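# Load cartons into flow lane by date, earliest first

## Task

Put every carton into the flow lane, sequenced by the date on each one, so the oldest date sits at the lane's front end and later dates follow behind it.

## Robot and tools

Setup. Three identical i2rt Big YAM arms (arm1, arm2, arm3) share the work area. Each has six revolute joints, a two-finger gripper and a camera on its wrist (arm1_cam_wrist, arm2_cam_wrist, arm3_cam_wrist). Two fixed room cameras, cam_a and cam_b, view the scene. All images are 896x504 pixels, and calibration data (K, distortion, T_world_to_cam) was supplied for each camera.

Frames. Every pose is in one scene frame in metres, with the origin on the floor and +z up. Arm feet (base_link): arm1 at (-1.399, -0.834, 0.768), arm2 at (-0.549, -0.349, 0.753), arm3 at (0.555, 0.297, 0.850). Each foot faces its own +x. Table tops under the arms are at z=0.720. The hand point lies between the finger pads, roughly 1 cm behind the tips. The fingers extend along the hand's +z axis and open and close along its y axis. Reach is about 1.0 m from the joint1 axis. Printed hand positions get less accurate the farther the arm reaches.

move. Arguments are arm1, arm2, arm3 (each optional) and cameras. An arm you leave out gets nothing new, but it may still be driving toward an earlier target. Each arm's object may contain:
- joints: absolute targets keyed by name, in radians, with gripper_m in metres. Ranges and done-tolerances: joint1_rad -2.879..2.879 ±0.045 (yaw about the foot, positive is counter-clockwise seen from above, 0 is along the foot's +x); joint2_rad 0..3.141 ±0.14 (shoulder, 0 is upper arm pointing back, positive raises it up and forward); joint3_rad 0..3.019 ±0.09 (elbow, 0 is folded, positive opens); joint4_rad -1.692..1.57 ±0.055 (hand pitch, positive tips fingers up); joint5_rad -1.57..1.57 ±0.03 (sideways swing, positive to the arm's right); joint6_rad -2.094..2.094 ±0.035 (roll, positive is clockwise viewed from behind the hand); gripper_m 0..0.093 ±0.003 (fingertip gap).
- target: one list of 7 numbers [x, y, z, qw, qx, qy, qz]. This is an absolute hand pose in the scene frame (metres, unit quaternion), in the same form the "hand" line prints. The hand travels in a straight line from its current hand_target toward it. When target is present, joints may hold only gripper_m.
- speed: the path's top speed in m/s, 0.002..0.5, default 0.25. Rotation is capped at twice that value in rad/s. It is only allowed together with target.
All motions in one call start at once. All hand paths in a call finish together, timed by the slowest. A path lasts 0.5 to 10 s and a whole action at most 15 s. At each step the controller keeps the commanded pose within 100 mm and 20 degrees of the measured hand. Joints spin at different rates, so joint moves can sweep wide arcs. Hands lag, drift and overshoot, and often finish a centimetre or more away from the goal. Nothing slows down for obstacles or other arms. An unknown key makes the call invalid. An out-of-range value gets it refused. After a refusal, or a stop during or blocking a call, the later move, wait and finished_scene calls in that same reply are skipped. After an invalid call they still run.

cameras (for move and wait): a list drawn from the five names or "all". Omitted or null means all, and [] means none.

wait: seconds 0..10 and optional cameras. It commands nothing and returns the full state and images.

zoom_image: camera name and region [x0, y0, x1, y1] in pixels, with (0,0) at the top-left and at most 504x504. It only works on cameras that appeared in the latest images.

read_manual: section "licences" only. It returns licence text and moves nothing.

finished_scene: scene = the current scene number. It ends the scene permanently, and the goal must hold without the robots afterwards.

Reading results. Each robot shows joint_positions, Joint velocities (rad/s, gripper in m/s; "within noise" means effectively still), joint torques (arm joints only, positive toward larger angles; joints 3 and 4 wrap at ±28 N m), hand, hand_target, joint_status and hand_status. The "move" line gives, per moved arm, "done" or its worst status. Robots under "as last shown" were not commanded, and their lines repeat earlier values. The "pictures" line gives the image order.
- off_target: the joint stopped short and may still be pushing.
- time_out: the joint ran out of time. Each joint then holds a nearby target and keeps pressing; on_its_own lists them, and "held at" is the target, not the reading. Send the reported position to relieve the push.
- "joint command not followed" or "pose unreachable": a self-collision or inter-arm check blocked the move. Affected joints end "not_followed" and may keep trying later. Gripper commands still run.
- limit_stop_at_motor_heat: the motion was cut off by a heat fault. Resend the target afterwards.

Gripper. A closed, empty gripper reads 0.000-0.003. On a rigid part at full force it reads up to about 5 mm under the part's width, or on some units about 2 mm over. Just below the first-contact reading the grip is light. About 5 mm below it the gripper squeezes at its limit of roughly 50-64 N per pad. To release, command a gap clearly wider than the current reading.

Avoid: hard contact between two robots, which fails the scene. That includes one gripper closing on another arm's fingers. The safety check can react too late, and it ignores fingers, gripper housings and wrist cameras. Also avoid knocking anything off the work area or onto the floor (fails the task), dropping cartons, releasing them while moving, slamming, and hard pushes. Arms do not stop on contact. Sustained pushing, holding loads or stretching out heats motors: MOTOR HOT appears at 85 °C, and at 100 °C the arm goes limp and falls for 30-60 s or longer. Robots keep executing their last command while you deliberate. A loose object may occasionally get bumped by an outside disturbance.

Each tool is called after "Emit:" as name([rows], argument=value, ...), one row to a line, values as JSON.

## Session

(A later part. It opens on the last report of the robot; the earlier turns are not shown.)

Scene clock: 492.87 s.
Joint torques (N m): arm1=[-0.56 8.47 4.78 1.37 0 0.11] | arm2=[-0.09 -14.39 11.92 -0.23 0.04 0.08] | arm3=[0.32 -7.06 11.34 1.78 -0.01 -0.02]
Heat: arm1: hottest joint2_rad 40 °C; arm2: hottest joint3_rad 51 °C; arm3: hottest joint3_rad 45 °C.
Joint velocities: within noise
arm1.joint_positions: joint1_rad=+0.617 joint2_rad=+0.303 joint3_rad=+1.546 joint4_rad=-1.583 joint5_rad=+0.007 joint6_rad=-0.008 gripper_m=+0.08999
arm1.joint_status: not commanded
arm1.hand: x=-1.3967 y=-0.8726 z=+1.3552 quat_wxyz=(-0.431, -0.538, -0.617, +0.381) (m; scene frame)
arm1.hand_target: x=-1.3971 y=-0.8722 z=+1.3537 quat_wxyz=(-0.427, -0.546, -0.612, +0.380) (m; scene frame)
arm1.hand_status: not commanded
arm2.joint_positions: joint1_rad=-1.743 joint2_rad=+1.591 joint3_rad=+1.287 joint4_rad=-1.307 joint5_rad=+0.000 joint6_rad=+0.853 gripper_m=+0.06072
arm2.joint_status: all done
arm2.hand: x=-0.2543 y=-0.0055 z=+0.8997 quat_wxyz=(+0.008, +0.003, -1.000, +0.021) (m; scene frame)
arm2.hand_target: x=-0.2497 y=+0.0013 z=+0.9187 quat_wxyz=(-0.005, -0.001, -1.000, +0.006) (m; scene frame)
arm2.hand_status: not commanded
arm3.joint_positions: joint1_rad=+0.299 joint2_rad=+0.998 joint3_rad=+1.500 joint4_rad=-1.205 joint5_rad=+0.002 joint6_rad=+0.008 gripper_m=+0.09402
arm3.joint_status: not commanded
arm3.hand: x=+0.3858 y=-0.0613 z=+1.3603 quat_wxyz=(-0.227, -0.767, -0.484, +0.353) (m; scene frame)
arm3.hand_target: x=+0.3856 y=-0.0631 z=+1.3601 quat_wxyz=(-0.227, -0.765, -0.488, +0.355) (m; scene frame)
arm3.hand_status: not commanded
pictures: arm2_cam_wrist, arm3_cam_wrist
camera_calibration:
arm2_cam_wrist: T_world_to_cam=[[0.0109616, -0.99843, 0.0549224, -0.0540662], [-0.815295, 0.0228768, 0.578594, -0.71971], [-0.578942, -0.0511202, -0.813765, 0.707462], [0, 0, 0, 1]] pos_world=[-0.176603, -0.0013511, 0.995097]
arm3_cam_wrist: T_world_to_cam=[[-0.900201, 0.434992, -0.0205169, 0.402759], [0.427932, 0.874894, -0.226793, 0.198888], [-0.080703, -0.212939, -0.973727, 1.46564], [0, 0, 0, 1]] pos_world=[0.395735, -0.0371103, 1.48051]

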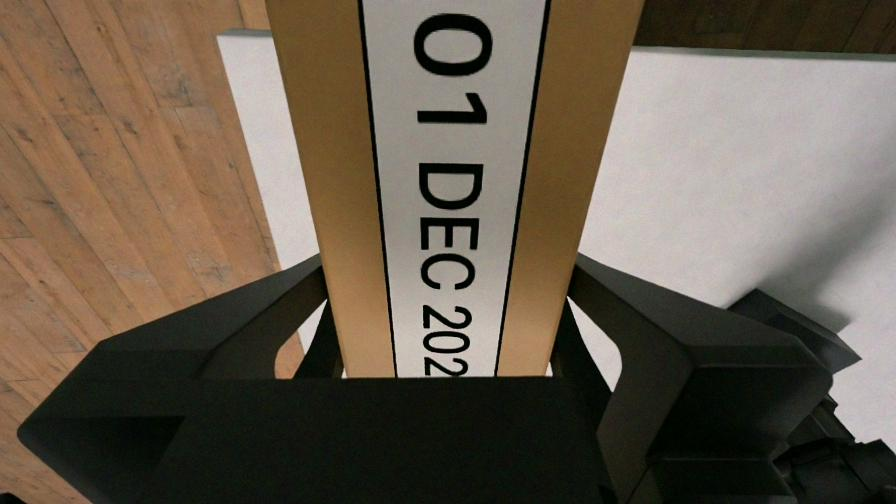

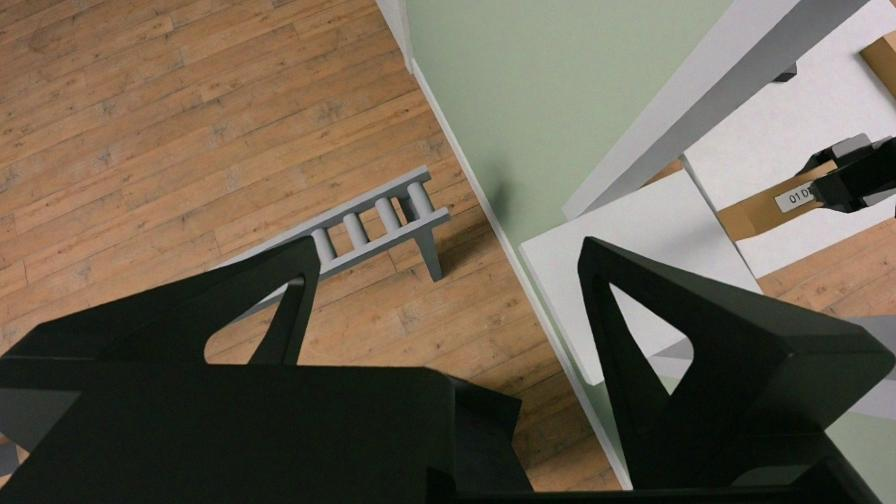

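Emit:
move(arm2={"target": [0.01, 0.003, 0.895, 0, 0, 1, 0], "speed": 0.2}, cameras=["arm2_cam_wrist", "arm3_cam_wrist"])

Emit:
move(arm2={"target": [0.02, 0.003, 0.80, 0, 0, 1, 0], "speed": 0.15}, cameras=["arm2_cam_wrist", "arm3_cam_wrist", "cam_b"])

Scene clock: 501.27 s.
Joint torques (N m): arm1=[-0.56 8.47 4.77 1.35 0 0.11] | arm2=[-0.32 -21.3 15.72 -0.44 -0.04 -0.12] | arm3=[0.26 -6.95 11.36 1.78 0 -0.02]
Heat: arm1: hottest joint2_rad 40 °C; arm2: hottest joint3_rad 51 °C; arm3: hottest joint3_rad 45 °C.
move: arm2 off_target
Joint velocities: within noise
arm1, arm3: as last shown
arm2.joint_positions: joint1_rad=-2.045 joint2_rad=+2.113 joint3_rad=+1.967 joint4_rad=-1.482 joint5_rad=-0.013 joint6_rad=+0.567 gripper_m=+0.06072
arm2.joint_status: not commanded
arm2.hand: x=-0.0082 y=-0.0080 z=+0.8732 quat_wxyz=(+0.023, -0.005, -1.000, +0.015) (m; scene frame)
arm2.hand_target: x=+0.0084 y=+0.0020 z=+0.8954 quat_wxyz=(-0.001, +0.000, -1.000, +0.000) (m; scene frame)
arm2.hand_status: off_target (0.030 m and 3.2 deg from the pose sent, 0.265 m and 2.6 deg at the start)
pictures: arm2_cam_wrist, arm3_cam_wrist
camera_calibration:
arm2_cam_wrist: T_world_to_cam=[[-0.0041006, -0.999033, 0.0437669, -0.0482323], [-0.797951, 0.0296481, 0.601993, -0.523981], [-0.602709, -0.0324553, -0.797301, 0.813948], [0, 0, 0, 1]] pos_world=[0.0722648, -0.00623369, 0.966506]
arm3_cam_wrist: T_world_to_cam=[[-0.900201, 0.434992, -0.0205169, 0.402759], [0.427932, 0.874894, -0.226793, 0.198888], [-0.080703, -0.212939, -0.973727, 1.46564], [0, 0, 0, 1]] pos_world=[0.395735, -0.0371103, 1.48051]

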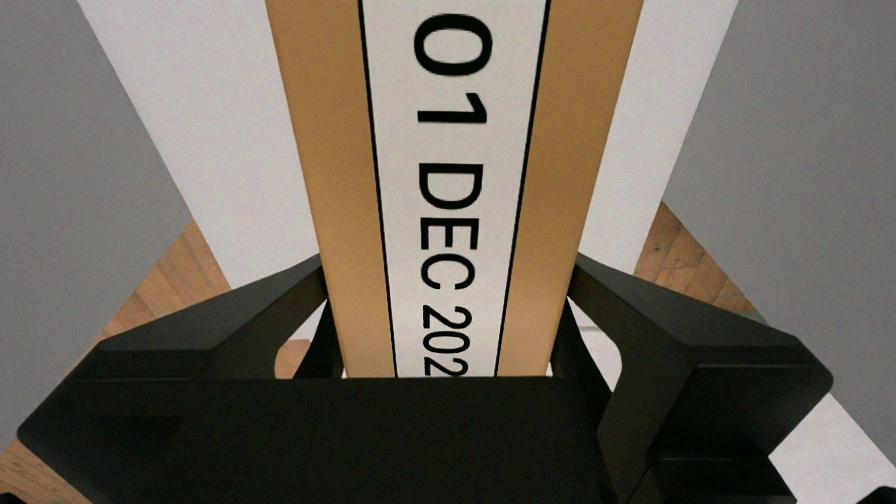

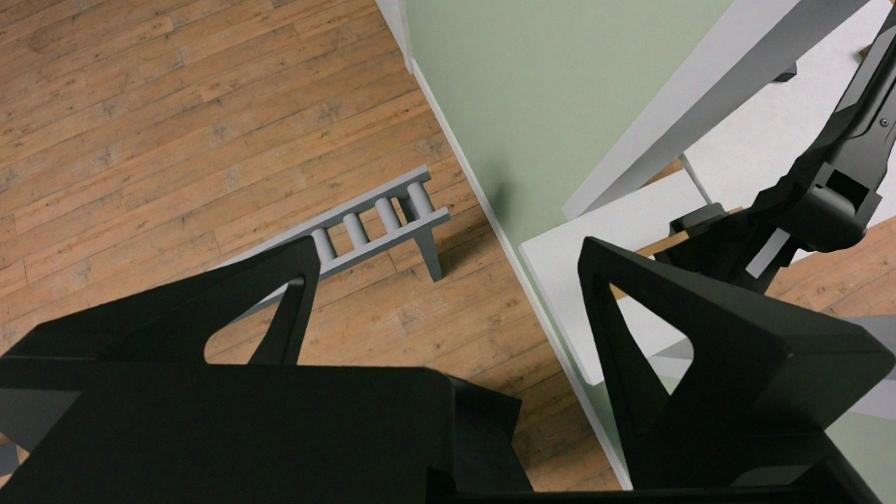

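Scene clock: 502.60 s.
Joint torques (N m): arm1=[-0.62 8.47 4.78 1.36 0 0.11] | arm2=[-0.73 -22.3 9.76 0.64 -0.03 -0.11] | arm3=[0.09 -7 11.36 1.78 -0.01 -0.04]
Heat: arm1: hottest joint2_rad 39 °C; arm2: hottest joint3_rad 51 °C; arm3: hottest joint3_rad 45 °C.
move: arm2 done
Joint velocities: within noise
arm1, arm3: as last shown
arm2.joint_positions: joint1_rad=-2.045 joint2_rad=+2.212 joint3_rad=+1.932 joint4_rad=-1.309 joint5_rad=-0.013 joint6_rad=+0.561 gripper_m=+0.06072
arm2.joint_status: not commanded
arm2.hand: x=+0.0147 y=+0.0050 z=+0.7965 quat_wxyz=(+0.006, -0.002, -1.000, +0.005) (m; scene frame)
arm2.hand_target: x=+0.0200 y=+0.0030 z=+0.8001 quat_wxyz=(+0.000, +0.000, -1.000, +0.000) (m; scene frame)
arm2.hand_status: done (0.007 m and 0.9 deg from the pose sent, 0.079 m and 3.2 deg at the start)
pictures: arm2_cam_wrist, arm3_cam_wrist, cam_b
camera_calibration:
arm2_cam_wrist: T_world_to_cam=[[0.00112767, -0.999747, 0.0224582, -0.014866], [-0.817528, 0.0120117, 0.575764, -0.438654], [-0.575888, -0.0190095, -0.817308, 0.782426], [0, 0, 0, 1]] pos_world=[0.0919949, 0.00528022, 0.892377]
arm3_cam_wrist: T_world_to_cam=[[-0.900201, 0.434992, -0.0205169, 0.402759], [0.427932, 0.874894, -0.226793, 0.198888], [-0.080703, -0.212939, -0.973727, 1.46564], [0, 0, 0, 1]] pos_world=[0.395735, -0.0371103, 1.48051]

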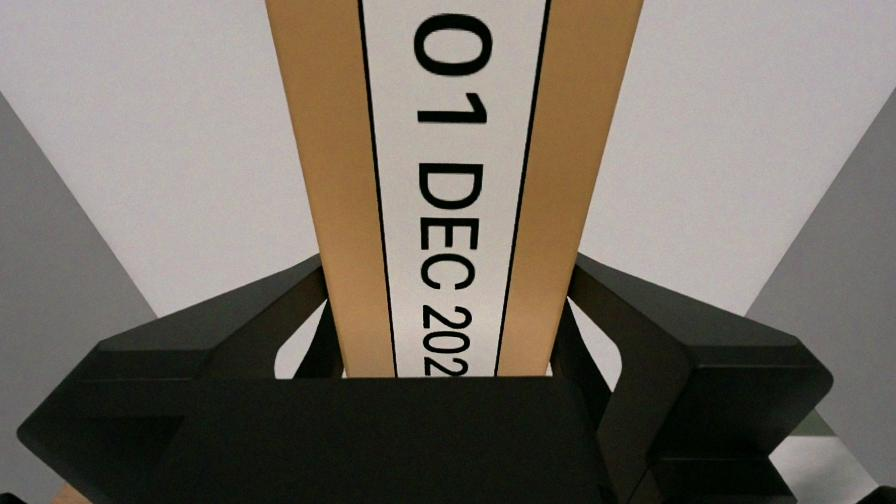

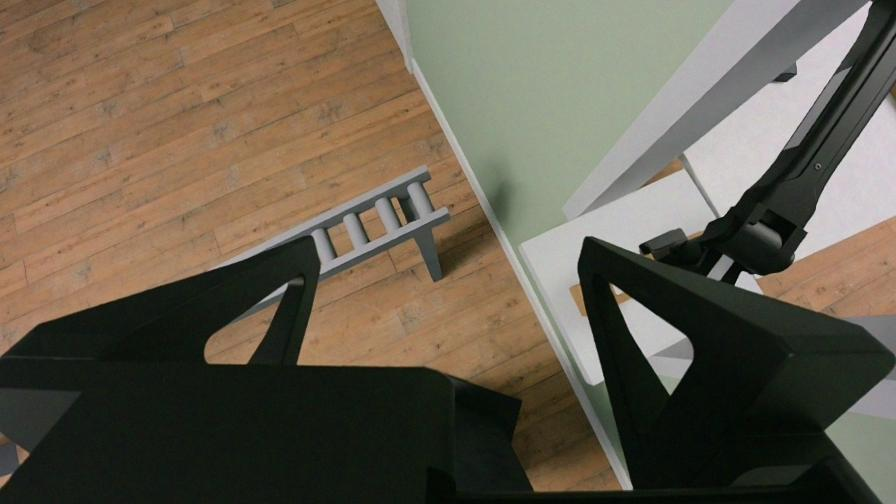

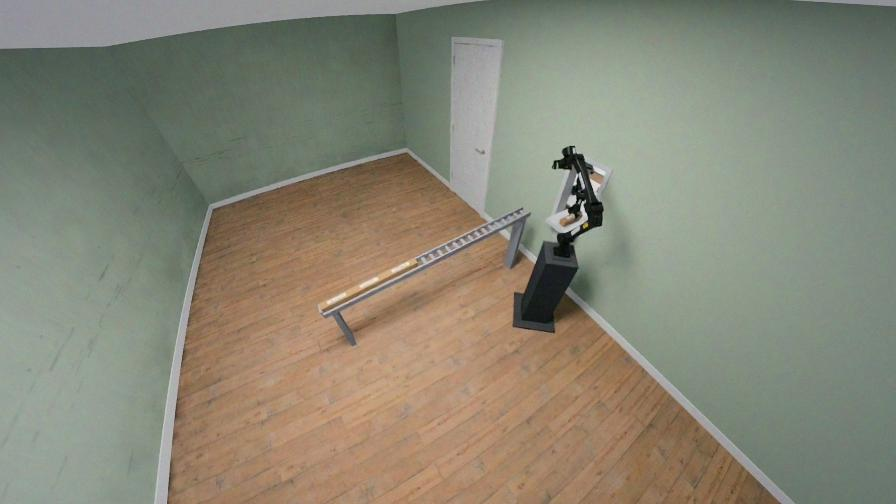

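Emit:
move(arm2={"target": [0.02, 0.001, 0.762, 0, 0, 1, 0], "speed": 0.05}, cameras=[])

Emit:
move(arm2={"target": [0.02, 0.001, 0.747, 0, 0, 1, 0], "speed": 0.03}, cameras=["arm3_cam_wrist"])

Scene clock: 506.30 s.
Joint torques (N m): arm1=[-0.62 8.53 4.79 1.33 0.01 0.11] | arm2=[-0.73 -20.37 8.51 0.91 -0.05 -0.12] | arm3=[0.38 -7.06 11.37 1.8 -0.01 -0.02]
Heat: arm1: hottest joint2_rad 39 °C; arm2: hottest joint3_rad 51 °C; arm3: hottest joint3_rad 45 °C.
move: arm2 off_target
Joint velocities: within noise
arm1, arm3: as last shown
arm1.hand_target: x=-1.3971 y=-0.8722 z=+1.3537 quat_wxyz=(-0.427, -0.546, -0.612, +0.381) (m; scene frame)
arm2.joint_positions: joint1_rad=-2.046 joint2_rad=+2.217 joint3_rad=+1.899 joint4_rad=-1.234 joint5_rad=-0.013 joint6_rad=+0.560 gripper_m=+0.06072
arm2.joint_status: not commanded
arm2.hand: x=+0.0205 y=+0.0071 z=+0.7807 quat_wxyz=(-0.009, -0.002, -1.000, -0.005) (m; scene frame)
arm2.hand_target: x=+0.0196 y=+0.0010 z=+0.7624 quat_wxyz=(+0.000, +0.000, -1.000, +0.000) (m; scene frame)
arm2.hand_status: off_target (0.020 m and 1.2 deg from the pose sent, 0.035 m and 0.9 deg at the start)
pictures: none
No camera images: "cameras" was empty.

Scene clock: 507.30 s.
Joint torques (N m): arm1=[-0.56 8.53 4.79 1.33 0 0.11] | arm2=[-0.67 -19.02 7.71 1.78 -0.05 -0.12] | arm3=[0.44 -7.12 11.38 1.78 -0.01 -0.01]
Heat: arm1: hottest joint2_rad 39 °C; arm2: hottest joint3_rad 51 °C; arm3: hottest joint3_rad 45 °C.
move: arm2 off_target
Joint velocities: within noise
arm1, arm3: as last shown
arm2.joint_positions: joint1_rad=-2.046 joint2_rad=+2.216 joint3_rad=+1.892 joint4_rad=-1.225 joint5_rad=-0.013 joint6_rad=+0.560 gripper_m=+0.06073
arm2.joint_status: not commanded
arm2.hand: x=+0.0204 y=+0.0070 z=+0.7790 quat_wxyz=(-0.011, -0.002, -1.000, -0.006) (m; scene frame)
arm2.hand_target: x=+0.0188 y=+0.0005 z=+0.7479 quat_wxyz=(+0.000, +0.000, -1.000, +0.000) (m; scene frame)
arm2.hand_status: off_target (0.033 m and 1.4 deg from the pose sent, 0.034 m and 1.2 deg at the start)
pictures: arm3_cam_wrist
camera_calibration:
arm3_cam_wrist: T_world_to_cam=[[-0.900201, 0.434992, -0.0205169, 0.402759], [0.427932, 0.874894, -0.226793, 0.198888], [-0.080703, -0.212939, -0.973727, 1.46564], [0, 0, 0, 1]] pos_world=[0.395735, -0.0371103, 1.48051]

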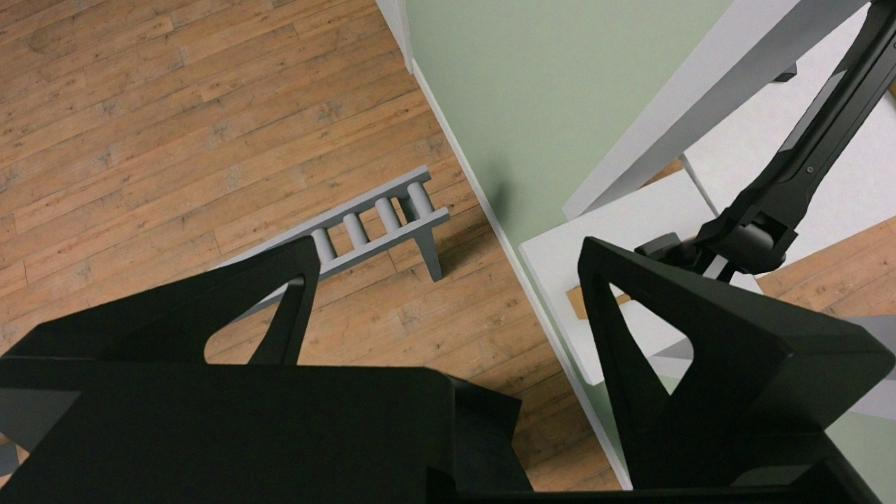

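Emit:
move(arm2={"target": [0.0195, 0.0008, 0.765, 0, 0, 1, 0], "speed": 0.05}, cameras=[])

Emit:
move(arm2={"joints": {"gripper_m": 0.09}}, cameras=["arm2_cam_wrist"])

Scene clock: 512.97 s.
Joint torques (N m): arm1=[-0.56 8.47 4.77 1.36 0 0.12] | arm2=[-0.73 -20.48 9.1 0.34 -0.06 -0.12] | arm3=[0.38 -7.24 11.29 1.77 -0.01 -0.02]
Heat: arm1: hottest joint2_rad 39 °C; arm2: hottest joint3_rad 50 °C; arm3: hottest joint3_rad 45 °C.
move: arm2 off_target
Joint velocities: within noise
arm1, arm3: as last shown
arm2.joint_positions: joint1_rad=-2.046 joint2_rad=+2.215 joint3_rad=+1.892 joint4_rad=-1.225 joint5_rad=-0.013 joint6_rad=+0.560 gripper_m=+0.06073
arm2.joint_status: not commanded
arm2.hand: x=+0.0204 y=+0.0070 z=+0.7795 quat_wxyz=(-0.011, -0.002, -1.000, -0.006) (m; scene frame)
arm2.hand_target: x=+0.0193 y=+0.0008 z=+0.7652 quat_wxyz=(+0.000, +0.000, -1.000, +0.000) (m; scene frame)
arm2.hand_status: off_target (0.016 m and 1.4 deg from the pose sent, 0.015 m and 1.4 deg at the start)
pictures: none
No camera images: "cameras" was empty.

Scene clock: 513.60 s.
Joint torques (N m): arm1=[-0.62 8.53 4.78 1.35 0 0.11] | arm2=[-0.67 -20.48 9.05 0.35 -0.04 -0.12] | arm3=[0.21 -7.18 11.37 1.8 -0.01 -0.03]
Heat: arm1: hottest joint2_rad 39 °C; arm2: hottest joint3_rad 50 °C; arm3: hottest joint3_rad 45 °C.
move: arm2 done
Joint velocities: within noise
arm1, arm3: as last shown
arm2.joint_positions: joint1_rad=-2.046 joint2_rad=+2.216 joint3_rad=+1.892 joint4_rad=-1.225 joint5_rad=-0.013 joint6_rad=+0.559 gripper_m=+0.08986
arm2.joint_status: all done
arm2.hand: x=+0.0203 y=+0.0070 z=+0.7793 quat_wxyz=(-0.010, -0.001, -1.000, -0.006) (m; scene frame)
arm2.hand_target: x=+0.0193 y=+0.0008 z=+0.7653 quat_wxyz=(+0.000, +0.000, -1.000, +0.000) (m; scene frame)
arm2.hand_status: not commanded
pictures: arm2_cam_wrist
camera_calibration:
arm2_cam_wrist: T_world_to_cam=[[0.00164771, -0.999998, 0.00150083, 0.00382469], [-0.836469, -0.000555786, 0.548013, -0.402062], [-0.548011, -0.00215837, -0.836468, 0.785828], [0, 0, 0, 1]] pos_world=[0.0943235, 0.00529733, 0.87765]

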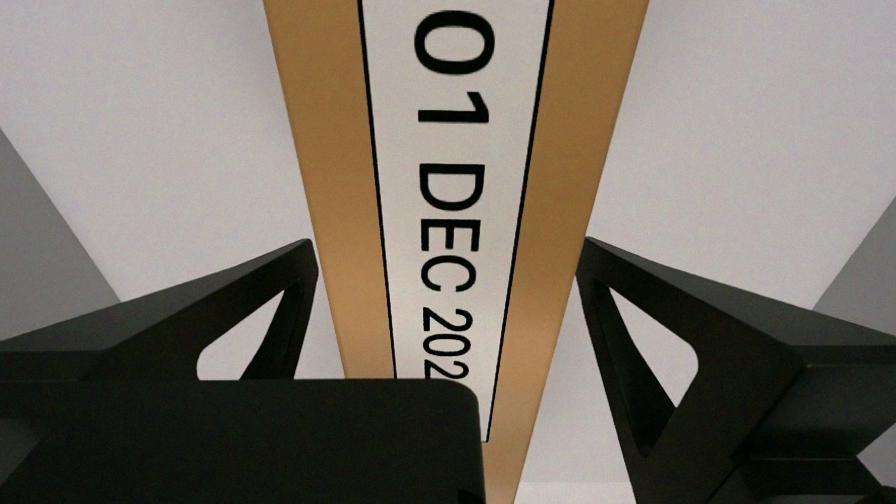

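Emit:
move(arm2={"target": [0.0203, 0.005, 0.885, 0, 0, 1, 0], "speed": 0.2}, cameras=[])

Emit:
move(arm2={"target": [-0.25, 0.0, 0.91, 0, 0, 1, 0], "speed": 0.3}, cameras=[])

Emit:
move(arm3={"joints": {"joint1_rad": -0.344, "joint2_rad": 1.559, "joint3_rad": 1.255, "joint4_rad": -1.267, "joint5_rad": 0, "joint6_rad": 0.49, "gripper_m": 0.09}}, arm2={"joints": {"joint1_rad": -0.158, "joint2_rad": 1.55, "joint3_rad": 1.1, "joint4_rad": -1.1, "joint5_rad": 0, "joint6_rad": 0.877, "gripper_m": 0.09}}, cameras=["arm2_cam_wrist", "arm3_cam_wrist"])

Scene clock: 521.30 s.
Joint torques (N m): arm1=[-0.5 8.53 4.77 1.33 0 0.11] | arm2=[-0.62 -18.96 14.19 -0.05 0 -0.1] | arm3=[0.44 -6.83 11.38 1.8 0 -0.02]
Heat: arm1: hottest joint2_rad 39 °C; arm2: hottest joint3_rad 50 °C; arm3: hottest joint3_rad 45 °C.
move: arm2 off_target
Joint velocities: within noise
arm1, arm3: as last shown
arm2.joint_positions: joint1_rad=-2.046 joint2_rad=+2.136 joint3_rad=+2.030 joint4_rad=-1.483 joint5_rad=-0.014 joint6_rad=+0.559 gripper_m=+0.08995
arm2.joint_status: not commanded
arm2.hand: x=+0.0074 y=+0.0009 z=+0.8816 quat_wxyz=(+0.007, -0.002, -1.000, +0.005) (m; scene frame)
arm2.hand_target: x=+0.0197 y=+0.0047 z=+0.8849 quat_wxyz=(-0.001, +0.000, -1.000, +0.000) (m; scene frame)
arm2.hand_status: off_target (0.014 m and 1.0 deg from the pose sent, 0.106 m and 1.4 deg at the start)
pictures: none
No camera images: "cameras" was empty.

Scene clock: 523.23 s.
Joint torques (N m): arm1=[-0.62 8.53 4.78 1.36 0 0.11] | arm2=[0.15 -12.63 8.57 0.66 0.11 0.08] | arm3=[0.32 -7.18 11.29 1.84 0 -0.03]
Heat: arm1: hottest joint2_rad 39 °C; arm2: hottest joint3_rad 49 °C; arm3: hottest joint3_rad 45 °C.
move: arm2 done
Joint velocities: within noise
arm1.joint_positions: joint1_rad=+0.617 joint2_rad=+0.303 joint3_rad=+1.546 joint4_rad=-1.583 joint5_rad=+0.007 joint6_rad=-0.008 gripper_m=+0.08999
arm1.joint_status: not commanded
arm1.hand: x=-1.3967 y=-0.8726 z=+1.3552 quat_wxyz=(-0.431, -0.538, -0.617, +0.381) (m; scene frame)
arm1.hand_target: x=-1.3971 y=-0.8722 z=+1.3537 quat_wxyz=(-0.427, -0.546, -0.612, +0.381) (m; scene frame)
arm1.hand_status: not commanded
arm2.joint_positions: joint1_rad=-1.753 joint2_rad=+1.574 joint3_rad=+1.311 joint4_rad=-1.300 joint5_rad=-0.017 joint6_rad=+0.842 gripper_m=+0.08995
arm2.joint_status: not commanded
arm2.hand: x=-0.2468 y=+0.0009 z=+0.9159 quat_wxyz=(-0.001, +0.003, -1.000, -0.003) (m; scene frame)
arm2.hand_target: x=-0.2500 y=+0.0000 z=+0.9101 quat_wxyz=(+0.000, +0.000, -1.000, +0.000) (m; scene frame)
arm2.hand_status: done (0.007 m and 0.5 deg from the pose sent, 0.259 m and 1.0 deg at the start)
arm3.joint_positions: joint1_rad=+0.299 joint2_rad=+0.998 joint3_rad=+1.500 joint4_rad=-1.205 joint5_rad=+0.002 joint6_rad=+0.008 gripper_m=+0.09402
arm3.joint_status: not commanded
arm3.hand: x=+0.3858 y=-0.0613 z=+1.3603 quat_wxyz=(-0.227, -0.767, -0.484, +0.353) (m; scene frame)
arm3.hand_target: x=+0.3856 y=-0.0631 z=+1.3601 quat_wxyz=(-0.227, -0.765, -0.488, +0.355) (m; scene frame)
arm3.hand_status: not commanded
pictures: none
No camera images: "cameras" was empty.

Scene clock: 525.13 s.
Joint torques (N m): arm1=[-0.5 8.53 4.75 1.35 0 0.11] | arm2=[0.26 -11.28 7.92 0.4 0.08 0.09] | arm3=[0.38 -17.79 11.77 0.1 0.04 0.14]
Heat: arm1: hottest joint2_rad 39 °C; arm2: hottest joint3_rad 49 °C; arm3: hottest joint3_rad 45 °C.
move: arm2 done; arm3 done
Joint velocities: within noise
arm1: as last shown
arm2.joint_positions: joint1_rad=-0.162 joint2_rad=+1.545 joint3_rad=+1.116 joint4_rad=-1.101 joint5_rad=-0.001 joint6_rad=+0.866 gripper_m=+0.08996
arm2.joint_status: all done
arm2.hand: x=-0.8835 y=-0.0656 z=+0.8529 quat_wxyz=(+0.003, +0.708, -0.706, -0.013) (m; scene frame)
arm2.hand_target: x=-0.8795 y=-0.0710 z=+0.8453 quat_wxyz=(+0.002, +0.706, -0.708, -0.003) (m; scene frame)
arm2.hand_status: not commanded
arm3.joint_positions: joint1_rad=-0.346 joint2_rad=+1.563 joint3_rad=+1.241 joint4_rad=-1.259 joint5_rad=+0.001 joint6_rad=+0.482 gripper_m=+0.09010
arm3.joint_status: all done
arm3.hand: x=+0.1601 y=+0.0879 z=+0.9921 quat_wxyz=(+0.003, -1.000, -0.004, -0.006) (m; scene frame)
arm3.hand_target: x=+0.1577 y=+0.0853 z=+0.9991 quat_wxyz=(+0.000, -1.000, -0.001, -0.001) (m; scene frame)
arm3.hand_status: not commanded
pictures: arm2_cam_wrist, arm3_cam_wrist
camera_calibration:
arm2_cam_wrist: T_world_to_cam=[[0.999928, 0.00806296, -0.00892388, 0.88965], [0.0116561, -0.83253, 0.553858, -0.508685], [-0.00296366, -0.553921, -0.832564, 0.794137], [0, 0, 0, 1]] pos_world=[-0.881303, 0.00922073, 0.950848]
arm3_cam_wrist: T_world_to_cam=[[0.00769488, 0.999963, 0.00382762, -0.0920413], [0.796575, -0.00844358, 0.604481, -0.72465], [0.604491, -0.00160243, -0.79661, 0.816658], [0, 0, 0, 1]] pos_world=[0.0842836, 0.0872279, 1.08895]

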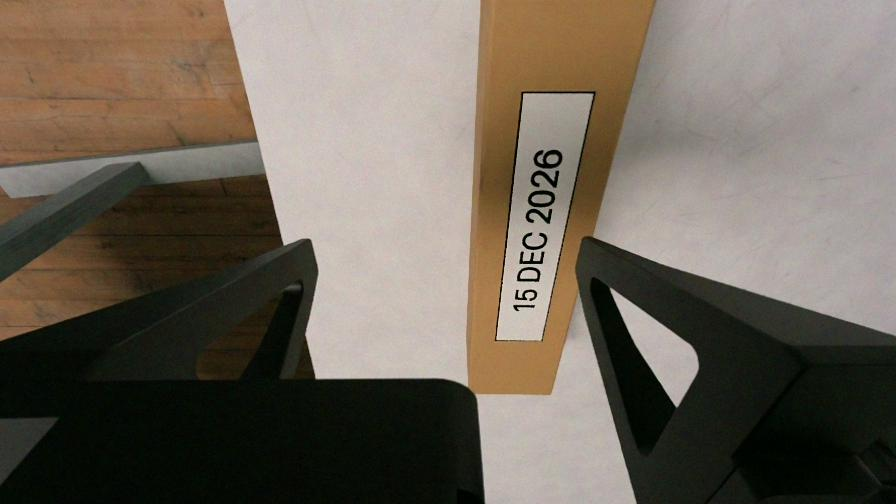

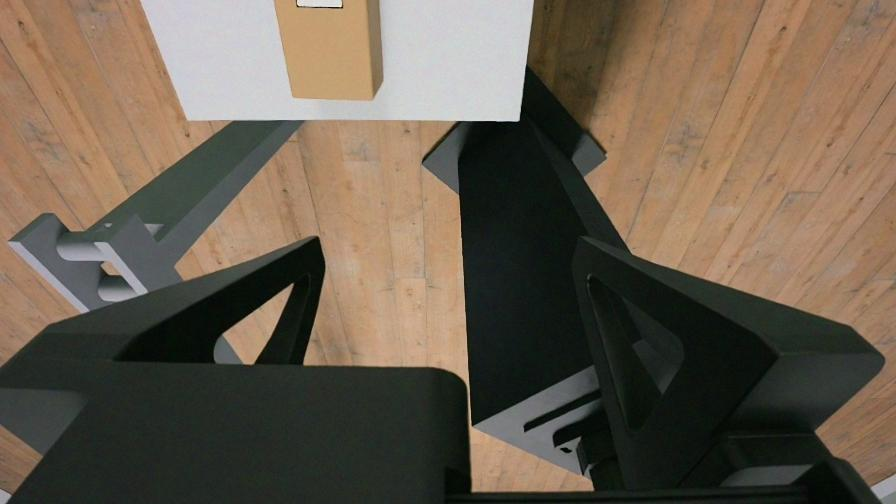

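Emit:
move(arm3={"target": [0.03, 0.0, 0.875, 0, 1, 0, 0], "speed": 0.2}, cameras=["arm3_cam_wrist"])

Scene clock: 533.37 s.
Joint torques (N m): arm1=[-0.62 8.47 4.78 1.35 0.01 0.11] | arm2=[0.26 -11.28 7.94 0.4 0.08 0.09] | arm3=[0.97 -23 13.76 0.24 0.08 0.14]
Heat: arm1: hottest joint2_rad 39 °C; arm2: hottest joint3_rad 48 °C; arm3: hottest joint3_rad 44 °C.
move: arm3 off_target
Joint velocities: within noise
arm1, arm2: as last shown
arm3.joint_positions: joint1_rad=-0.329 joint2_rad=+2.025 joint3_rad=+1.564 joint4_rad=-1.125 joint5_rad=+0.001 joint6_rad=+0.509 gripper_m=+0.09010
arm3.joint_status: not commanded
arm3.hand: x=+0.0408 y=+0.0130 z=+0.8739 quat_wxyz=(+0.004, -1.000, +0.001, -0.008) (m; scene frame)
arm3.hand_target: x=+0.0306 y=+0.0003 z=+0.8752 quat_wxyz=(+0.000, -1.000, +0.000, +0.000) (m; scene frame)
arm3.hand_status: off_target (0.017 m and 1.0 deg from the pose sent, 0.196 m and 0.9 deg at the start)
pictures: arm3_cam_wrist
camera_calibration:
arm3_cam_wrist: T_world_to_cam=[[0.017642, 0.999823, 0.00656402, -0.0185555], [0.793923, -0.0179989, 0.607752, -0.561452], [0.607763, -0.00551066, -0.7941, 0.79223], [0, 0, 0, 1]] pos_world=[-0.0354113, 0.0128124, 0.970455]

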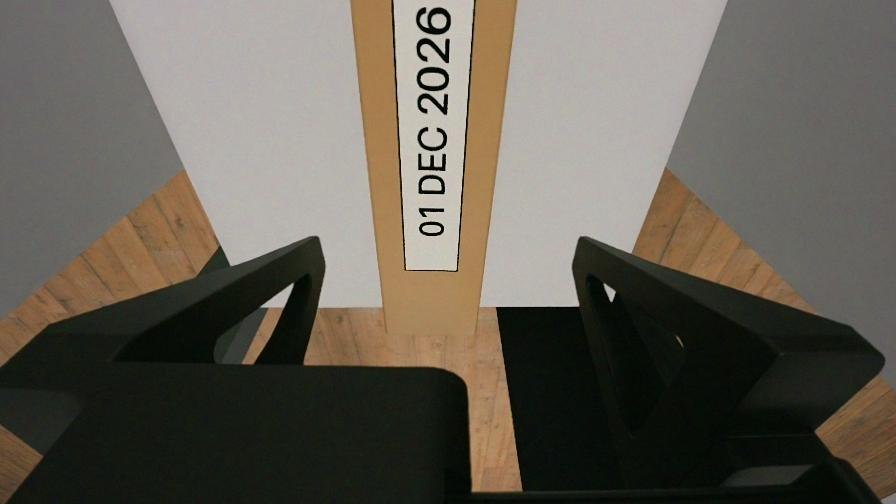

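Emit:
move(arm3={"target": [0.02, -0.008, 0.825, 0, 1, 0, 0], "speed": 0.15}, cameras=["arm3_cam_wrist"])

Scene clock: 545.67 s.
Joint torques (N m): arm1=[-0.5 8.53 4.77 1.35 0 0.11] | arm2=[0.21 -11.22 7.94 0.4 0.08 0.08] | arm3=[1.03 -24.12 13.12 0.65 0.07 0.14]
Heat: arm1: hottest joint2_rad 39 °C; arm2: hottest joint3_rad 46 °C; arm3: hottest joint3_rad 44 °C.
move: arm3 off_target
Joint velocities: within noise
arm1, arm2: as last shown
arm3.joint_positions: joint1_rad=-0.327 joint2_rad=+2.121 joint3_rad=+1.577 joint4_rad=-1.055 joint5_rad=+0.001 joint6_rad=+0.512 gripper_m=+0.09010
arm3.joint_status: not commanded
arm3.hand: x=+0.0323 y=+0.0069 z=+0.8236 quat_wxyz=(+0.007, -1.000, +0.001, -0.013) (m; scene frame)
arm3.hand_target: x=+0.0206 y=-0.0077 z=+0.8255 quat_wxyz=(+0.000, -1.000, +0.000, +0.000) (m; scene frame)
arm3.hand_status: off_target (0.019 m and 1.7 deg from the pose sent, 0.057 m and 1.0 deg at the start)
pictures: arm3_cam_wrist
camera_calibration:
arm3_cam_wrist: T_world_to_cam=[[0.0186564, 0.999745, 0.0127417, -0.0170809], [0.787371, -0.022545, 0.616068, -0.530753], [0.616198, -0.00146116, -0.78759, 0.751758], [0, 0, 0, 1]] pos_world=[-0.0450134, 0.00620914, 0.919275]

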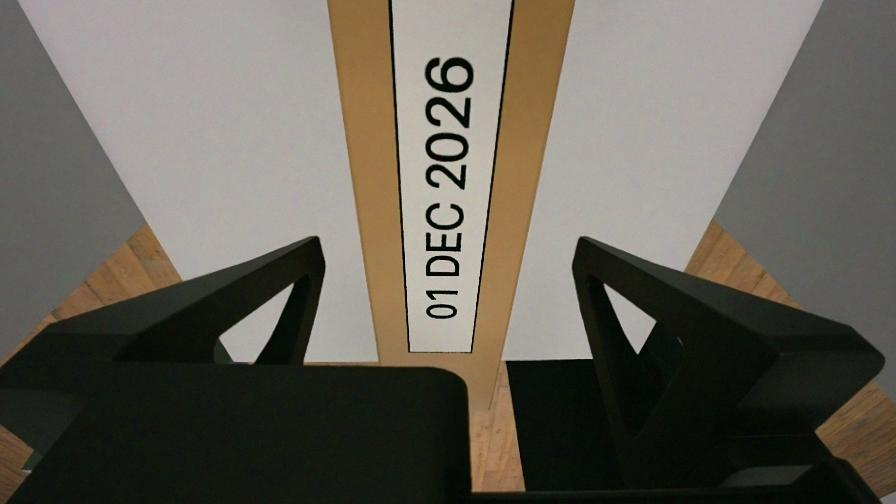

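Emit:
move(arm3={"target": [0.014, -0.008, 0.788, 0, 1, 0, 0], "speed": 0.08}, cameras=[])

Emit:
move(arm3={"joints": {"gripper_m": 0.05}}, cameras=["arm3_cam_wrist"])

Scene clock: 551.60 s.
Joint torques (N m): arm1=[-0.62 8.59 4.77 1.35 0 0.11] | arm2=[0.26 -11.28 7.94 0.39 0.08 0.09] | arm3=[0.62 -24.06 12.75 0.69 0.07 0.1]
Heat: arm1: hottest joint2_rad 39 °C; arm2: hottest joint3_rad 46 °C; arm3: hottest joint3_rad 44 °C.
move: arm3 off_target
Joint velocities: within noise
arm1, arm2: as last shown
arm3.joint_positions: joint1_rad=-0.327 joint2_rad=+2.180 joint3_rad=+1.581 joint4_rad=-0.996 joint5_rad=+0.001 joint6_rad=+0.512 gripper_m=+0.09010
arm3.joint_status: not commanded
arm3.hand: x=+0.0274 y=+0.0041 z=+0.7897 quat_wxyz=(+0.007, -1.000, +0.002, -0.012) (m; scene frame)
arm3.hand_target: x=+0.0146 y=-0.0077 z=+0.7883 quat_wxyz=(+0.000, -1.000, +0.000, +0.000) (m; scene frame)
arm3.hand_status: off_target (0.018 m and 1.5 deg from the pose sent, 0.043 m and 1.7 deg at the start)
pictures: none
No camera images: "cameras" was empty.

Scene clock: 552.20 s.
Joint torques (N m): arm1=[-0.5 8.53 4.77 1.35 0.01 0.11] | arm2=[0.26 -11.28 7.94 0.39 0.08 0.09] | arm3=[0.44 -24.23 12.7 0.7 0.04 0.1]
Heat: arm1: hottest joint2_rad 39 °C; arm2: hottest joint3_rad 46 °C; arm3: hottest joint3_rad 44 °C.
move: arm3 off_target
Joint velocities: within noise
arm1, arm2: as last shown
arm3.joint_positions: joint1_rad=-0.327 joint2_rad=+2.180 joint3_rad=+1.581 joint4_rad=-0.996 joint5_rad=+0.002 joint6_rad=+0.513 gripper_m=+0.05855
arm3.joint_status: gripper_m off_target (ended at +0.05858, target +0.05000)
arm3.hand: x=+0.0273 y=+0.0042 z=+0.7897 quat_wxyz=(+0.007, -1.000, +0.002, -0.011) (m; scene frame)
arm3.hand_target: x=+0.0146 y=-0.0076 z=+0.7883 quat_wxyz=(+0.000, -1.000, +0.000, +0.000) (m; scene frame)
arm3.hand_status: not commanded
pictures: arm3_cam_wrist
camera_calibration:
arm3_cam_wrist: T_world_to_cam=[[0.0194401, 0.999741, 0.0118687, -0.0132527], [0.789236, -0.0226322, 0.613673, -0.504193], [0.613782, -0.00256263, -0.789471, 0.729733], [0, 0, 0, 1]] pos_world=[-0.0497121, 0.00370826, 0.88567]

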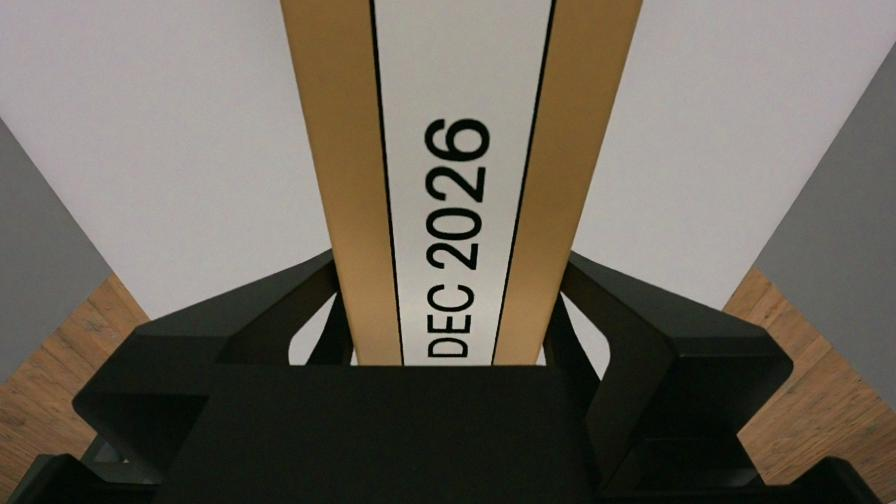

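Emit:
move(arm3={"target": [0.02, 0.0, 0.90, 0, 1, 0, 0], "speed": 0.2}, cameras=[])

Emit:
move(arm3={"target": [0.31, 0.0, 0.96, 0, 1, 0, 0], "speed": 0.25}, arm2={"target": [-0.8465, -0.098, 0.86, 0, -0.7071, 0.7071, 0], "speed": 0.2}, cameras=["arm3_cam_wrist", "arm2_cam_wrist"])

Scene clock: 559.93 s.
Joint torques (N m): arm1=[-0.56 8.47 4.77 1.35 0 0.11] | arm2=[0.26 -11.28 7.91 0.4 0.08 0.09] | arm3=[-0.09 -26.87 14.37 -0.08 0.06 0.03]
Heat: arm1: hottest joint2_rad 39 °C; arm2: hottest joint3_rad 45 °C; arm3: hottest joint3_rad 44 °C.
move: arm3 off_target
Joint velocities: within noise
arm1, arm2: as last shown
arm3.joint_positions: joint1_rad=-0.327 joint2_rad=+2.053 joint3_rad=+1.618 joint4_rad=-1.184 joint5_rad=+0.002 joint6_rad=+0.513 gripper_m=+0.05855
arm3.joint_status: not commanded
arm3.hand: x=+0.0372 y=+0.0097 z=+0.8768 quat_wxyz=(+0.013, -1.000, +0.002, -0.022) (m; scene frame)
arm3.hand_target: x=+0.0210 y=+0.0006 z=+0.9004 quat_wxyz=(+0.000, -1.000, +0.000, +0.000) (m; scene frame)
arm3.hand_status: off_target (0.030 m and 2.9 deg from the pose sent, 0.111 m and 1.5 deg at the start)
pictures: none
No camera images: "cameras" was empty.

Scene clock: 562.13 s.
Joint torques (N m): arm1=[-0.5 8.53 4.77 1.36 0 0.11] | arm2=[0.26 -10.17 8.09 -0.06 0.12 0.05] | arm3=[0.73 -16.21 10.13 0.01 0.2 0.16]
Heat: arm1: hottest joint2_rad 39 °C; arm2: hottest joint3_rad 45 °C; arm3: hottest joint3_rad 44 °C.
move: arm2 done; arm3 done
Joint velocities: within noise
arm1: as last shown
arm2.joint_positions: joint1_rad=-0.162 joint2_rad=+1.434 joint3_rad=+1.023 joint4_rad=-1.125 joint5_rad=+0.001 joint6_rad=+0.866 gripper_m=+0.08996
arm2.joint_status: not commanded
arm2.hand: x=-0.8519 y=-0.0918 z=+0.8637 quat_wxyz=(+0.002, +0.708, -0.706, -0.009) (m; scene frame)
arm2.hand_target: x=-0.8466 y=-0.0980 z=+0.8600 quat_wxyz=(+0.000, +0.707, -0.707, +0.000) (m; scene frame)
arm2.hand_status: done (0.009 m and 1.1 deg from the pose sent, 0.050 m and 1.5 deg at the start)
arm3.joint_positions: joint1_rad=+0.041 joint2_rad=+1.452 joint3_rad=+1.001 joint4_rad=-1.132 joint5_rad=-0.002 joint6_rad=+0.876 gripper_m=+0.05855
arm3.joint_status: not commanded
arm3.hand: x=+0.3081 y=+0.0014 z=+0.9516 quat_wxyz=(+0.004, -1.000, -0.001, -0.006) (m; scene frame)
arm3.hand_target: x=+0.3100 y=+0.0000 z=+0.9598 quat_wxyz=(+0.000, -1.000, +0.000, +0.000) (m; scene frame)
arm3.hand_status: done (0.009 m and 0.8 deg from the pose sent, 0.285 m and 2.9 deg at the start)
pictures: arm2_cam_wrist, arm3_cam_wrist
camera_calibration:
arm2_cam_wrist: T_world_to_cam=[[0.999964, 0.00800732, -0.00270294, 0.853], [0.00815792, -0.831034, 0.556162, -0.541677], [0.00220713, -0.556164, -0.831069, 0.791494], [0, 0, 0, 1]] pos_world=[-0.850298, -0.0167816, 0.961353]
arm3_cam_wrist: T_world_to_cam=[[0.0141454, 0.99988, 0.00637944, -0.0109898], [0.796142, -0.0151226, 0.604921, -0.819007], [0.604944, -0.00347789, -0.79626, 0.694302], [0, 0, 0, 1]] pos_world=[0.232187, 0.00101766, 1.04835]

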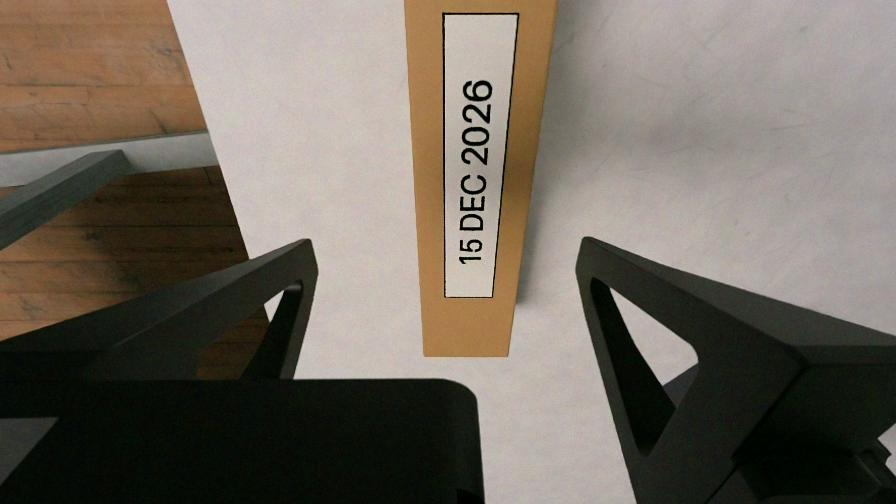

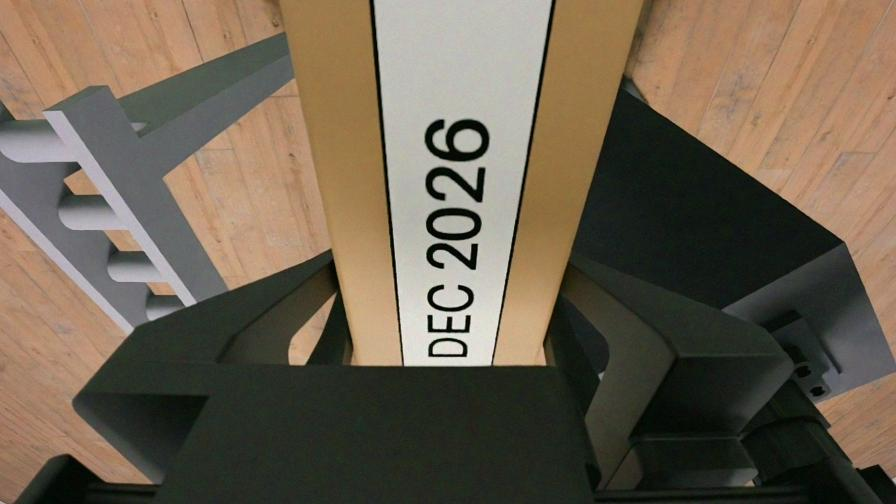

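Emit:
move(arm3={"joints": {"joint1_rad": 0.68, "joint2_rad": 2.03, "joint3_rad": 1.859, "joint4_rad": -1.40, "joint5_rad": 0, "joint6_rad": 1.517}}, arm2={"target": [-0.832, -0.101, 0.748, 0, -0.7071, 0.7071, 0], "speed": 0.15}, cameras=["arm3_cam_wrist", "arm2_cam_wrist"])

Scene clock: 571.57 s.
Joint torques (N m): arm1=[-0.56 8.47 4.77 1.33 0 0.11] | arm2=[-0.91 -8.88 6.83 0.72 0.11 -0.12] | arm3=[-0.38 -26.64 14.98 -0.08 0.18 0.16]
Heat: arm1: hottest joint2_rad 39 °C; arm2: hottest joint3_rad 46 °C; arm3: hottest joint3_rad 45 °C.
move: arm2 done; arm3 done
Joint velocities: within noise
arm1.joint_positions: joint1_rad=+0.617 joint2_rad=+0.303 joint3_rad=+1.546 joint4_rad=-1.583 joint5_rad=+0.007 joint6_rad=-0.008 gripper_m=+0.08999
arm1.joint_status: not commanded
arm1.hand: x=-1.3967 y=-0.8726 z=+1.3552 quat_wxyz=(-0.431, -0.538, -0.617, +0.381) (m; scene frame)
arm1.hand_target: x=-1.3971 y=-0.8722 z=+1.3537 quat_wxyz=(-0.427, -0.546, -0.612, +0.381) (m; scene frame)
arm1.hand_status: not commanded
arm2.joint_positions: joint1_rad=-0.166 joint2_rad=+1.570 joint3_rad=+0.838 joint4_rad=-0.811 joint5_rad=+0.001 joint6_rad=+0.865 gripper_m=+0.08996
arm2.joint_status: not commanded
arm2.hand: x=-0.8382 y=-0.1018 z=+0.7560 quat_wxyz=(+0.001, +0.707, -0.707, -0.007) (m; scene frame)
arm2.hand_target: x=-0.8320 y=-0.1011 z=+0.7483 quat_wxyz=(+0.000, +0.707, -0.707, +0.000) (m; scene frame)
arm2.hand_status: done (0.010 m and 0.8 deg from the pose sent, 0.118 m and 1.1 deg at the start)
arm3.joint_positions: joint1_rad=+0.683 joint2_rad=+2.035 joint3_rad=+1.809 joint4_rad=-1.391 joint5_rad=-0.002 joint6_rad=+1.508 gripper_m=+0.05855
arm3.joint_status: all done
arm3.hand: x=+0.5229 y=-0.3147 z=+0.9577 quat_wxyz=(+0.023, -1.000, -0.006, -0.003) (m; scene frame)
arm3.hand_target: x=+0.5197 y=-0.3284 z=+0.9789 quat_wxyz=(+0.000, -1.000, +0.000, -0.001) (m; scene frame)
arm3.hand_status: not commanded
pictures: arm2_cam_wrist, arm3_cam_wrist
camera_calibration:
arm2_cam_wrist: T_world_to_cam=[[0.999985, 0.00532003, 0.00111119, 0.835976], [0.00379084, -0.829272, 0.558832, -0.49573], [0.00389448, -0.55882, -0.82928, 0.696212], [0, 0, 0, 1]] pos_world=[-0.836796, -0.0264856, 0.853456]
arm3_cam_wrist: T_world_to_cam=[[0.00413412, 0.999046, 0.043472, 0.271465], [0.799411, -0.0294189, 0.600064, -1.00019], [0.60077, 0.0322712, -0.79877, 0.58401], [0, 0, 0, 1]] pos_world=[0.447582, -0.319477, 1.05487]

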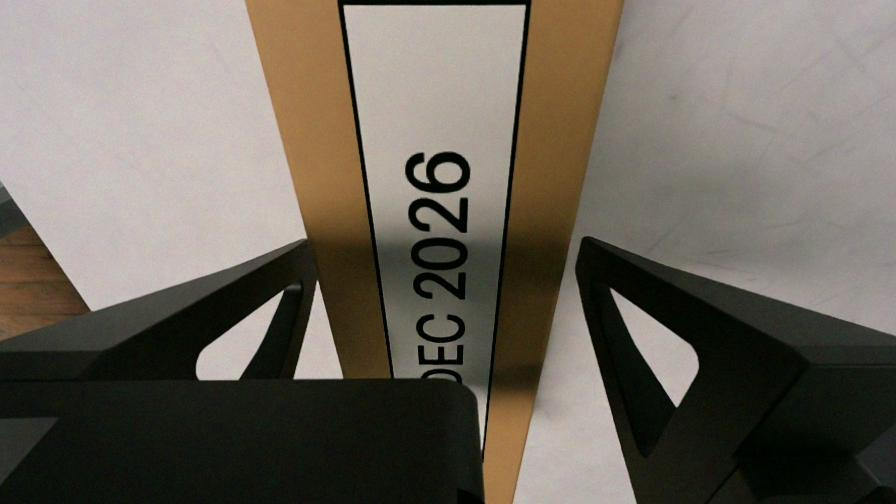

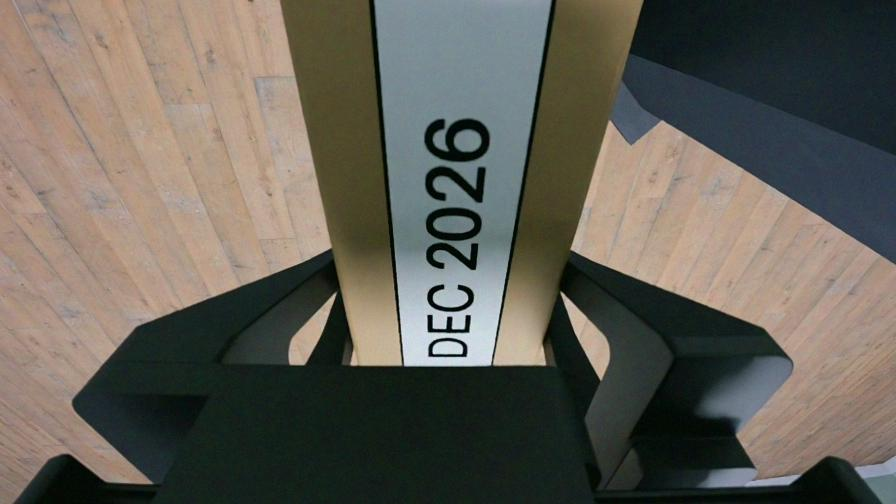

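Emit:
move(arm3={"target": [0.752, -0.350, 0.87, 0, 0.9992, -0.0131, -0.0375], "speed": 0.2}, arm2={"joints": {"gripper_m": 0.05}}, cameras=["arm3_cam_wrist", "cam_b"])

Scene clock: 585.67 s.
Joint torques (N m): arm1=[-0.56 8.53 4.78 1.35 0 0.12] | arm2=[-0.79 -8.94 6.83 0.69 0.12 -0.11] | arm3=[-0.15 -27.52 15.54 -0.23 0.3 0.15]
Heat: arm1: hottest joint2_rad 39 °C; arm2: hottest joint3_rad 45 °C; arm3: hottest joint3_rad 47 °C.
move: arm2 off_target; arm3 off_target
Joint velocities: within noise
arm1: as last shown
arm2.joint_positions: joint1_rad=-0.166 joint2_rad=+1.570 joint3_rad=+0.838 joint4_rad=-0.810 joint5_rad=+0.001 joint6_rad=+0.865 gripper_m=+0.06054
arm2.joint_status: gripper_m off_target (ended at +0.06057, target +0.05000)
arm2.hand: x=-0.8385 y=-0.1017 z=+0.7560 quat_wxyz=(+0.002, +0.707, -0.707, -0.008) (m; scene frame)
arm2.hand_target: x=-0.8320 y=-0.1012 z=+0.7483 quat_wxyz=(+0.000, +0.707, -0.707, +0.000) (m; scene frame)
arm2.hand_status: not commanded
arm3.joint_positions: joint1_rad=+1.056 joint2_rad=+2.251 joint3_rad=+1.907 joint4_rad=-1.284 joint5_rad=+0.069 joint6_rad=+1.904 gripper_m=+0.05855
arm3.joint_status: not commanded
arm3.hand: x=+0.7506 y=-0.3309 z=+0.8584 quat_wxyz=(+0.016, -0.999, +0.005, +0.041) (m; scene frame)
arm3.hand_target: x=+0.7517 y=-0.3491 z=+0.8704 quat_wxyz=(-0.001, -0.999, +0.013, +0.037) (m; scene frame)
arm3.hand_status: off_target (0.022 m and 2.1 deg from the pose sent, 0.248 m and 5.8 deg at the start)
pictures: arm3_cam_wrist, cam_b
camera_calibration:
arm3_cam_wrist: T_world_to_cam=[[0.0269516, 0.999228, 0.0285809, 0.286716], [0.849118, -0.0379718, 0.526837, -1.10031], [0.527516, 0.0100694, -0.849486, 0.459612], [0, 0, 0, 1]] pos_world=[0.684112, -0.332904, 0.961923]

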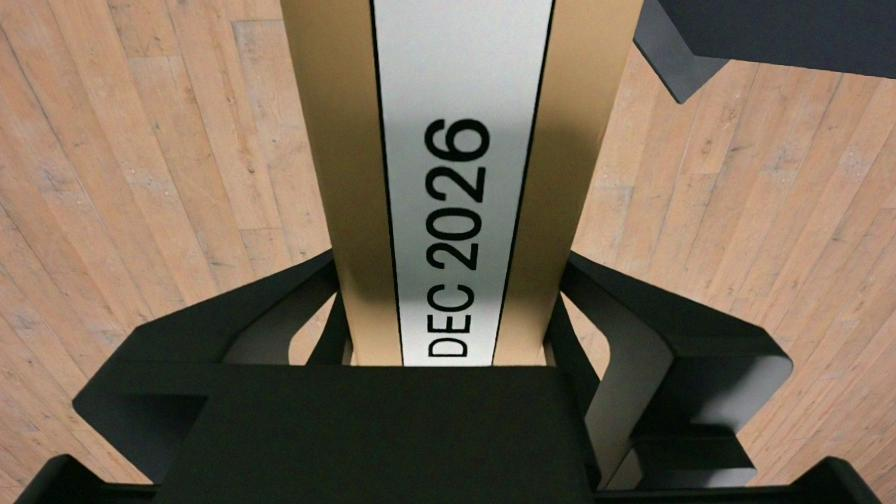

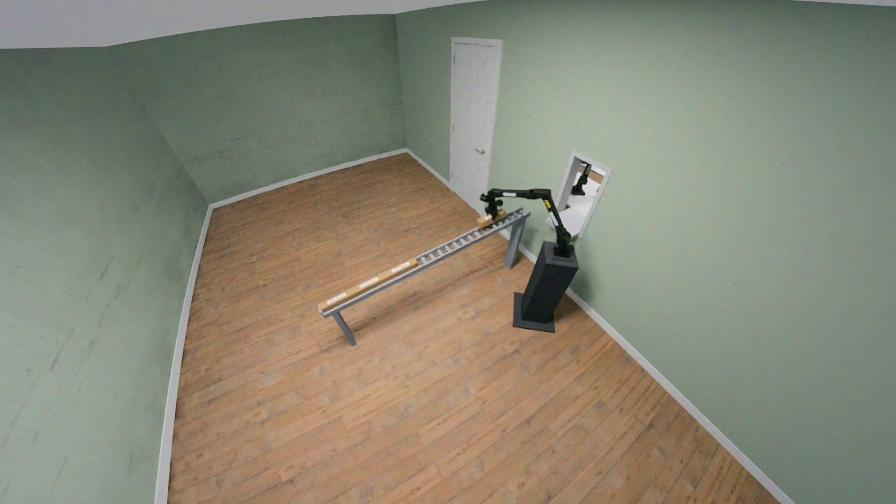

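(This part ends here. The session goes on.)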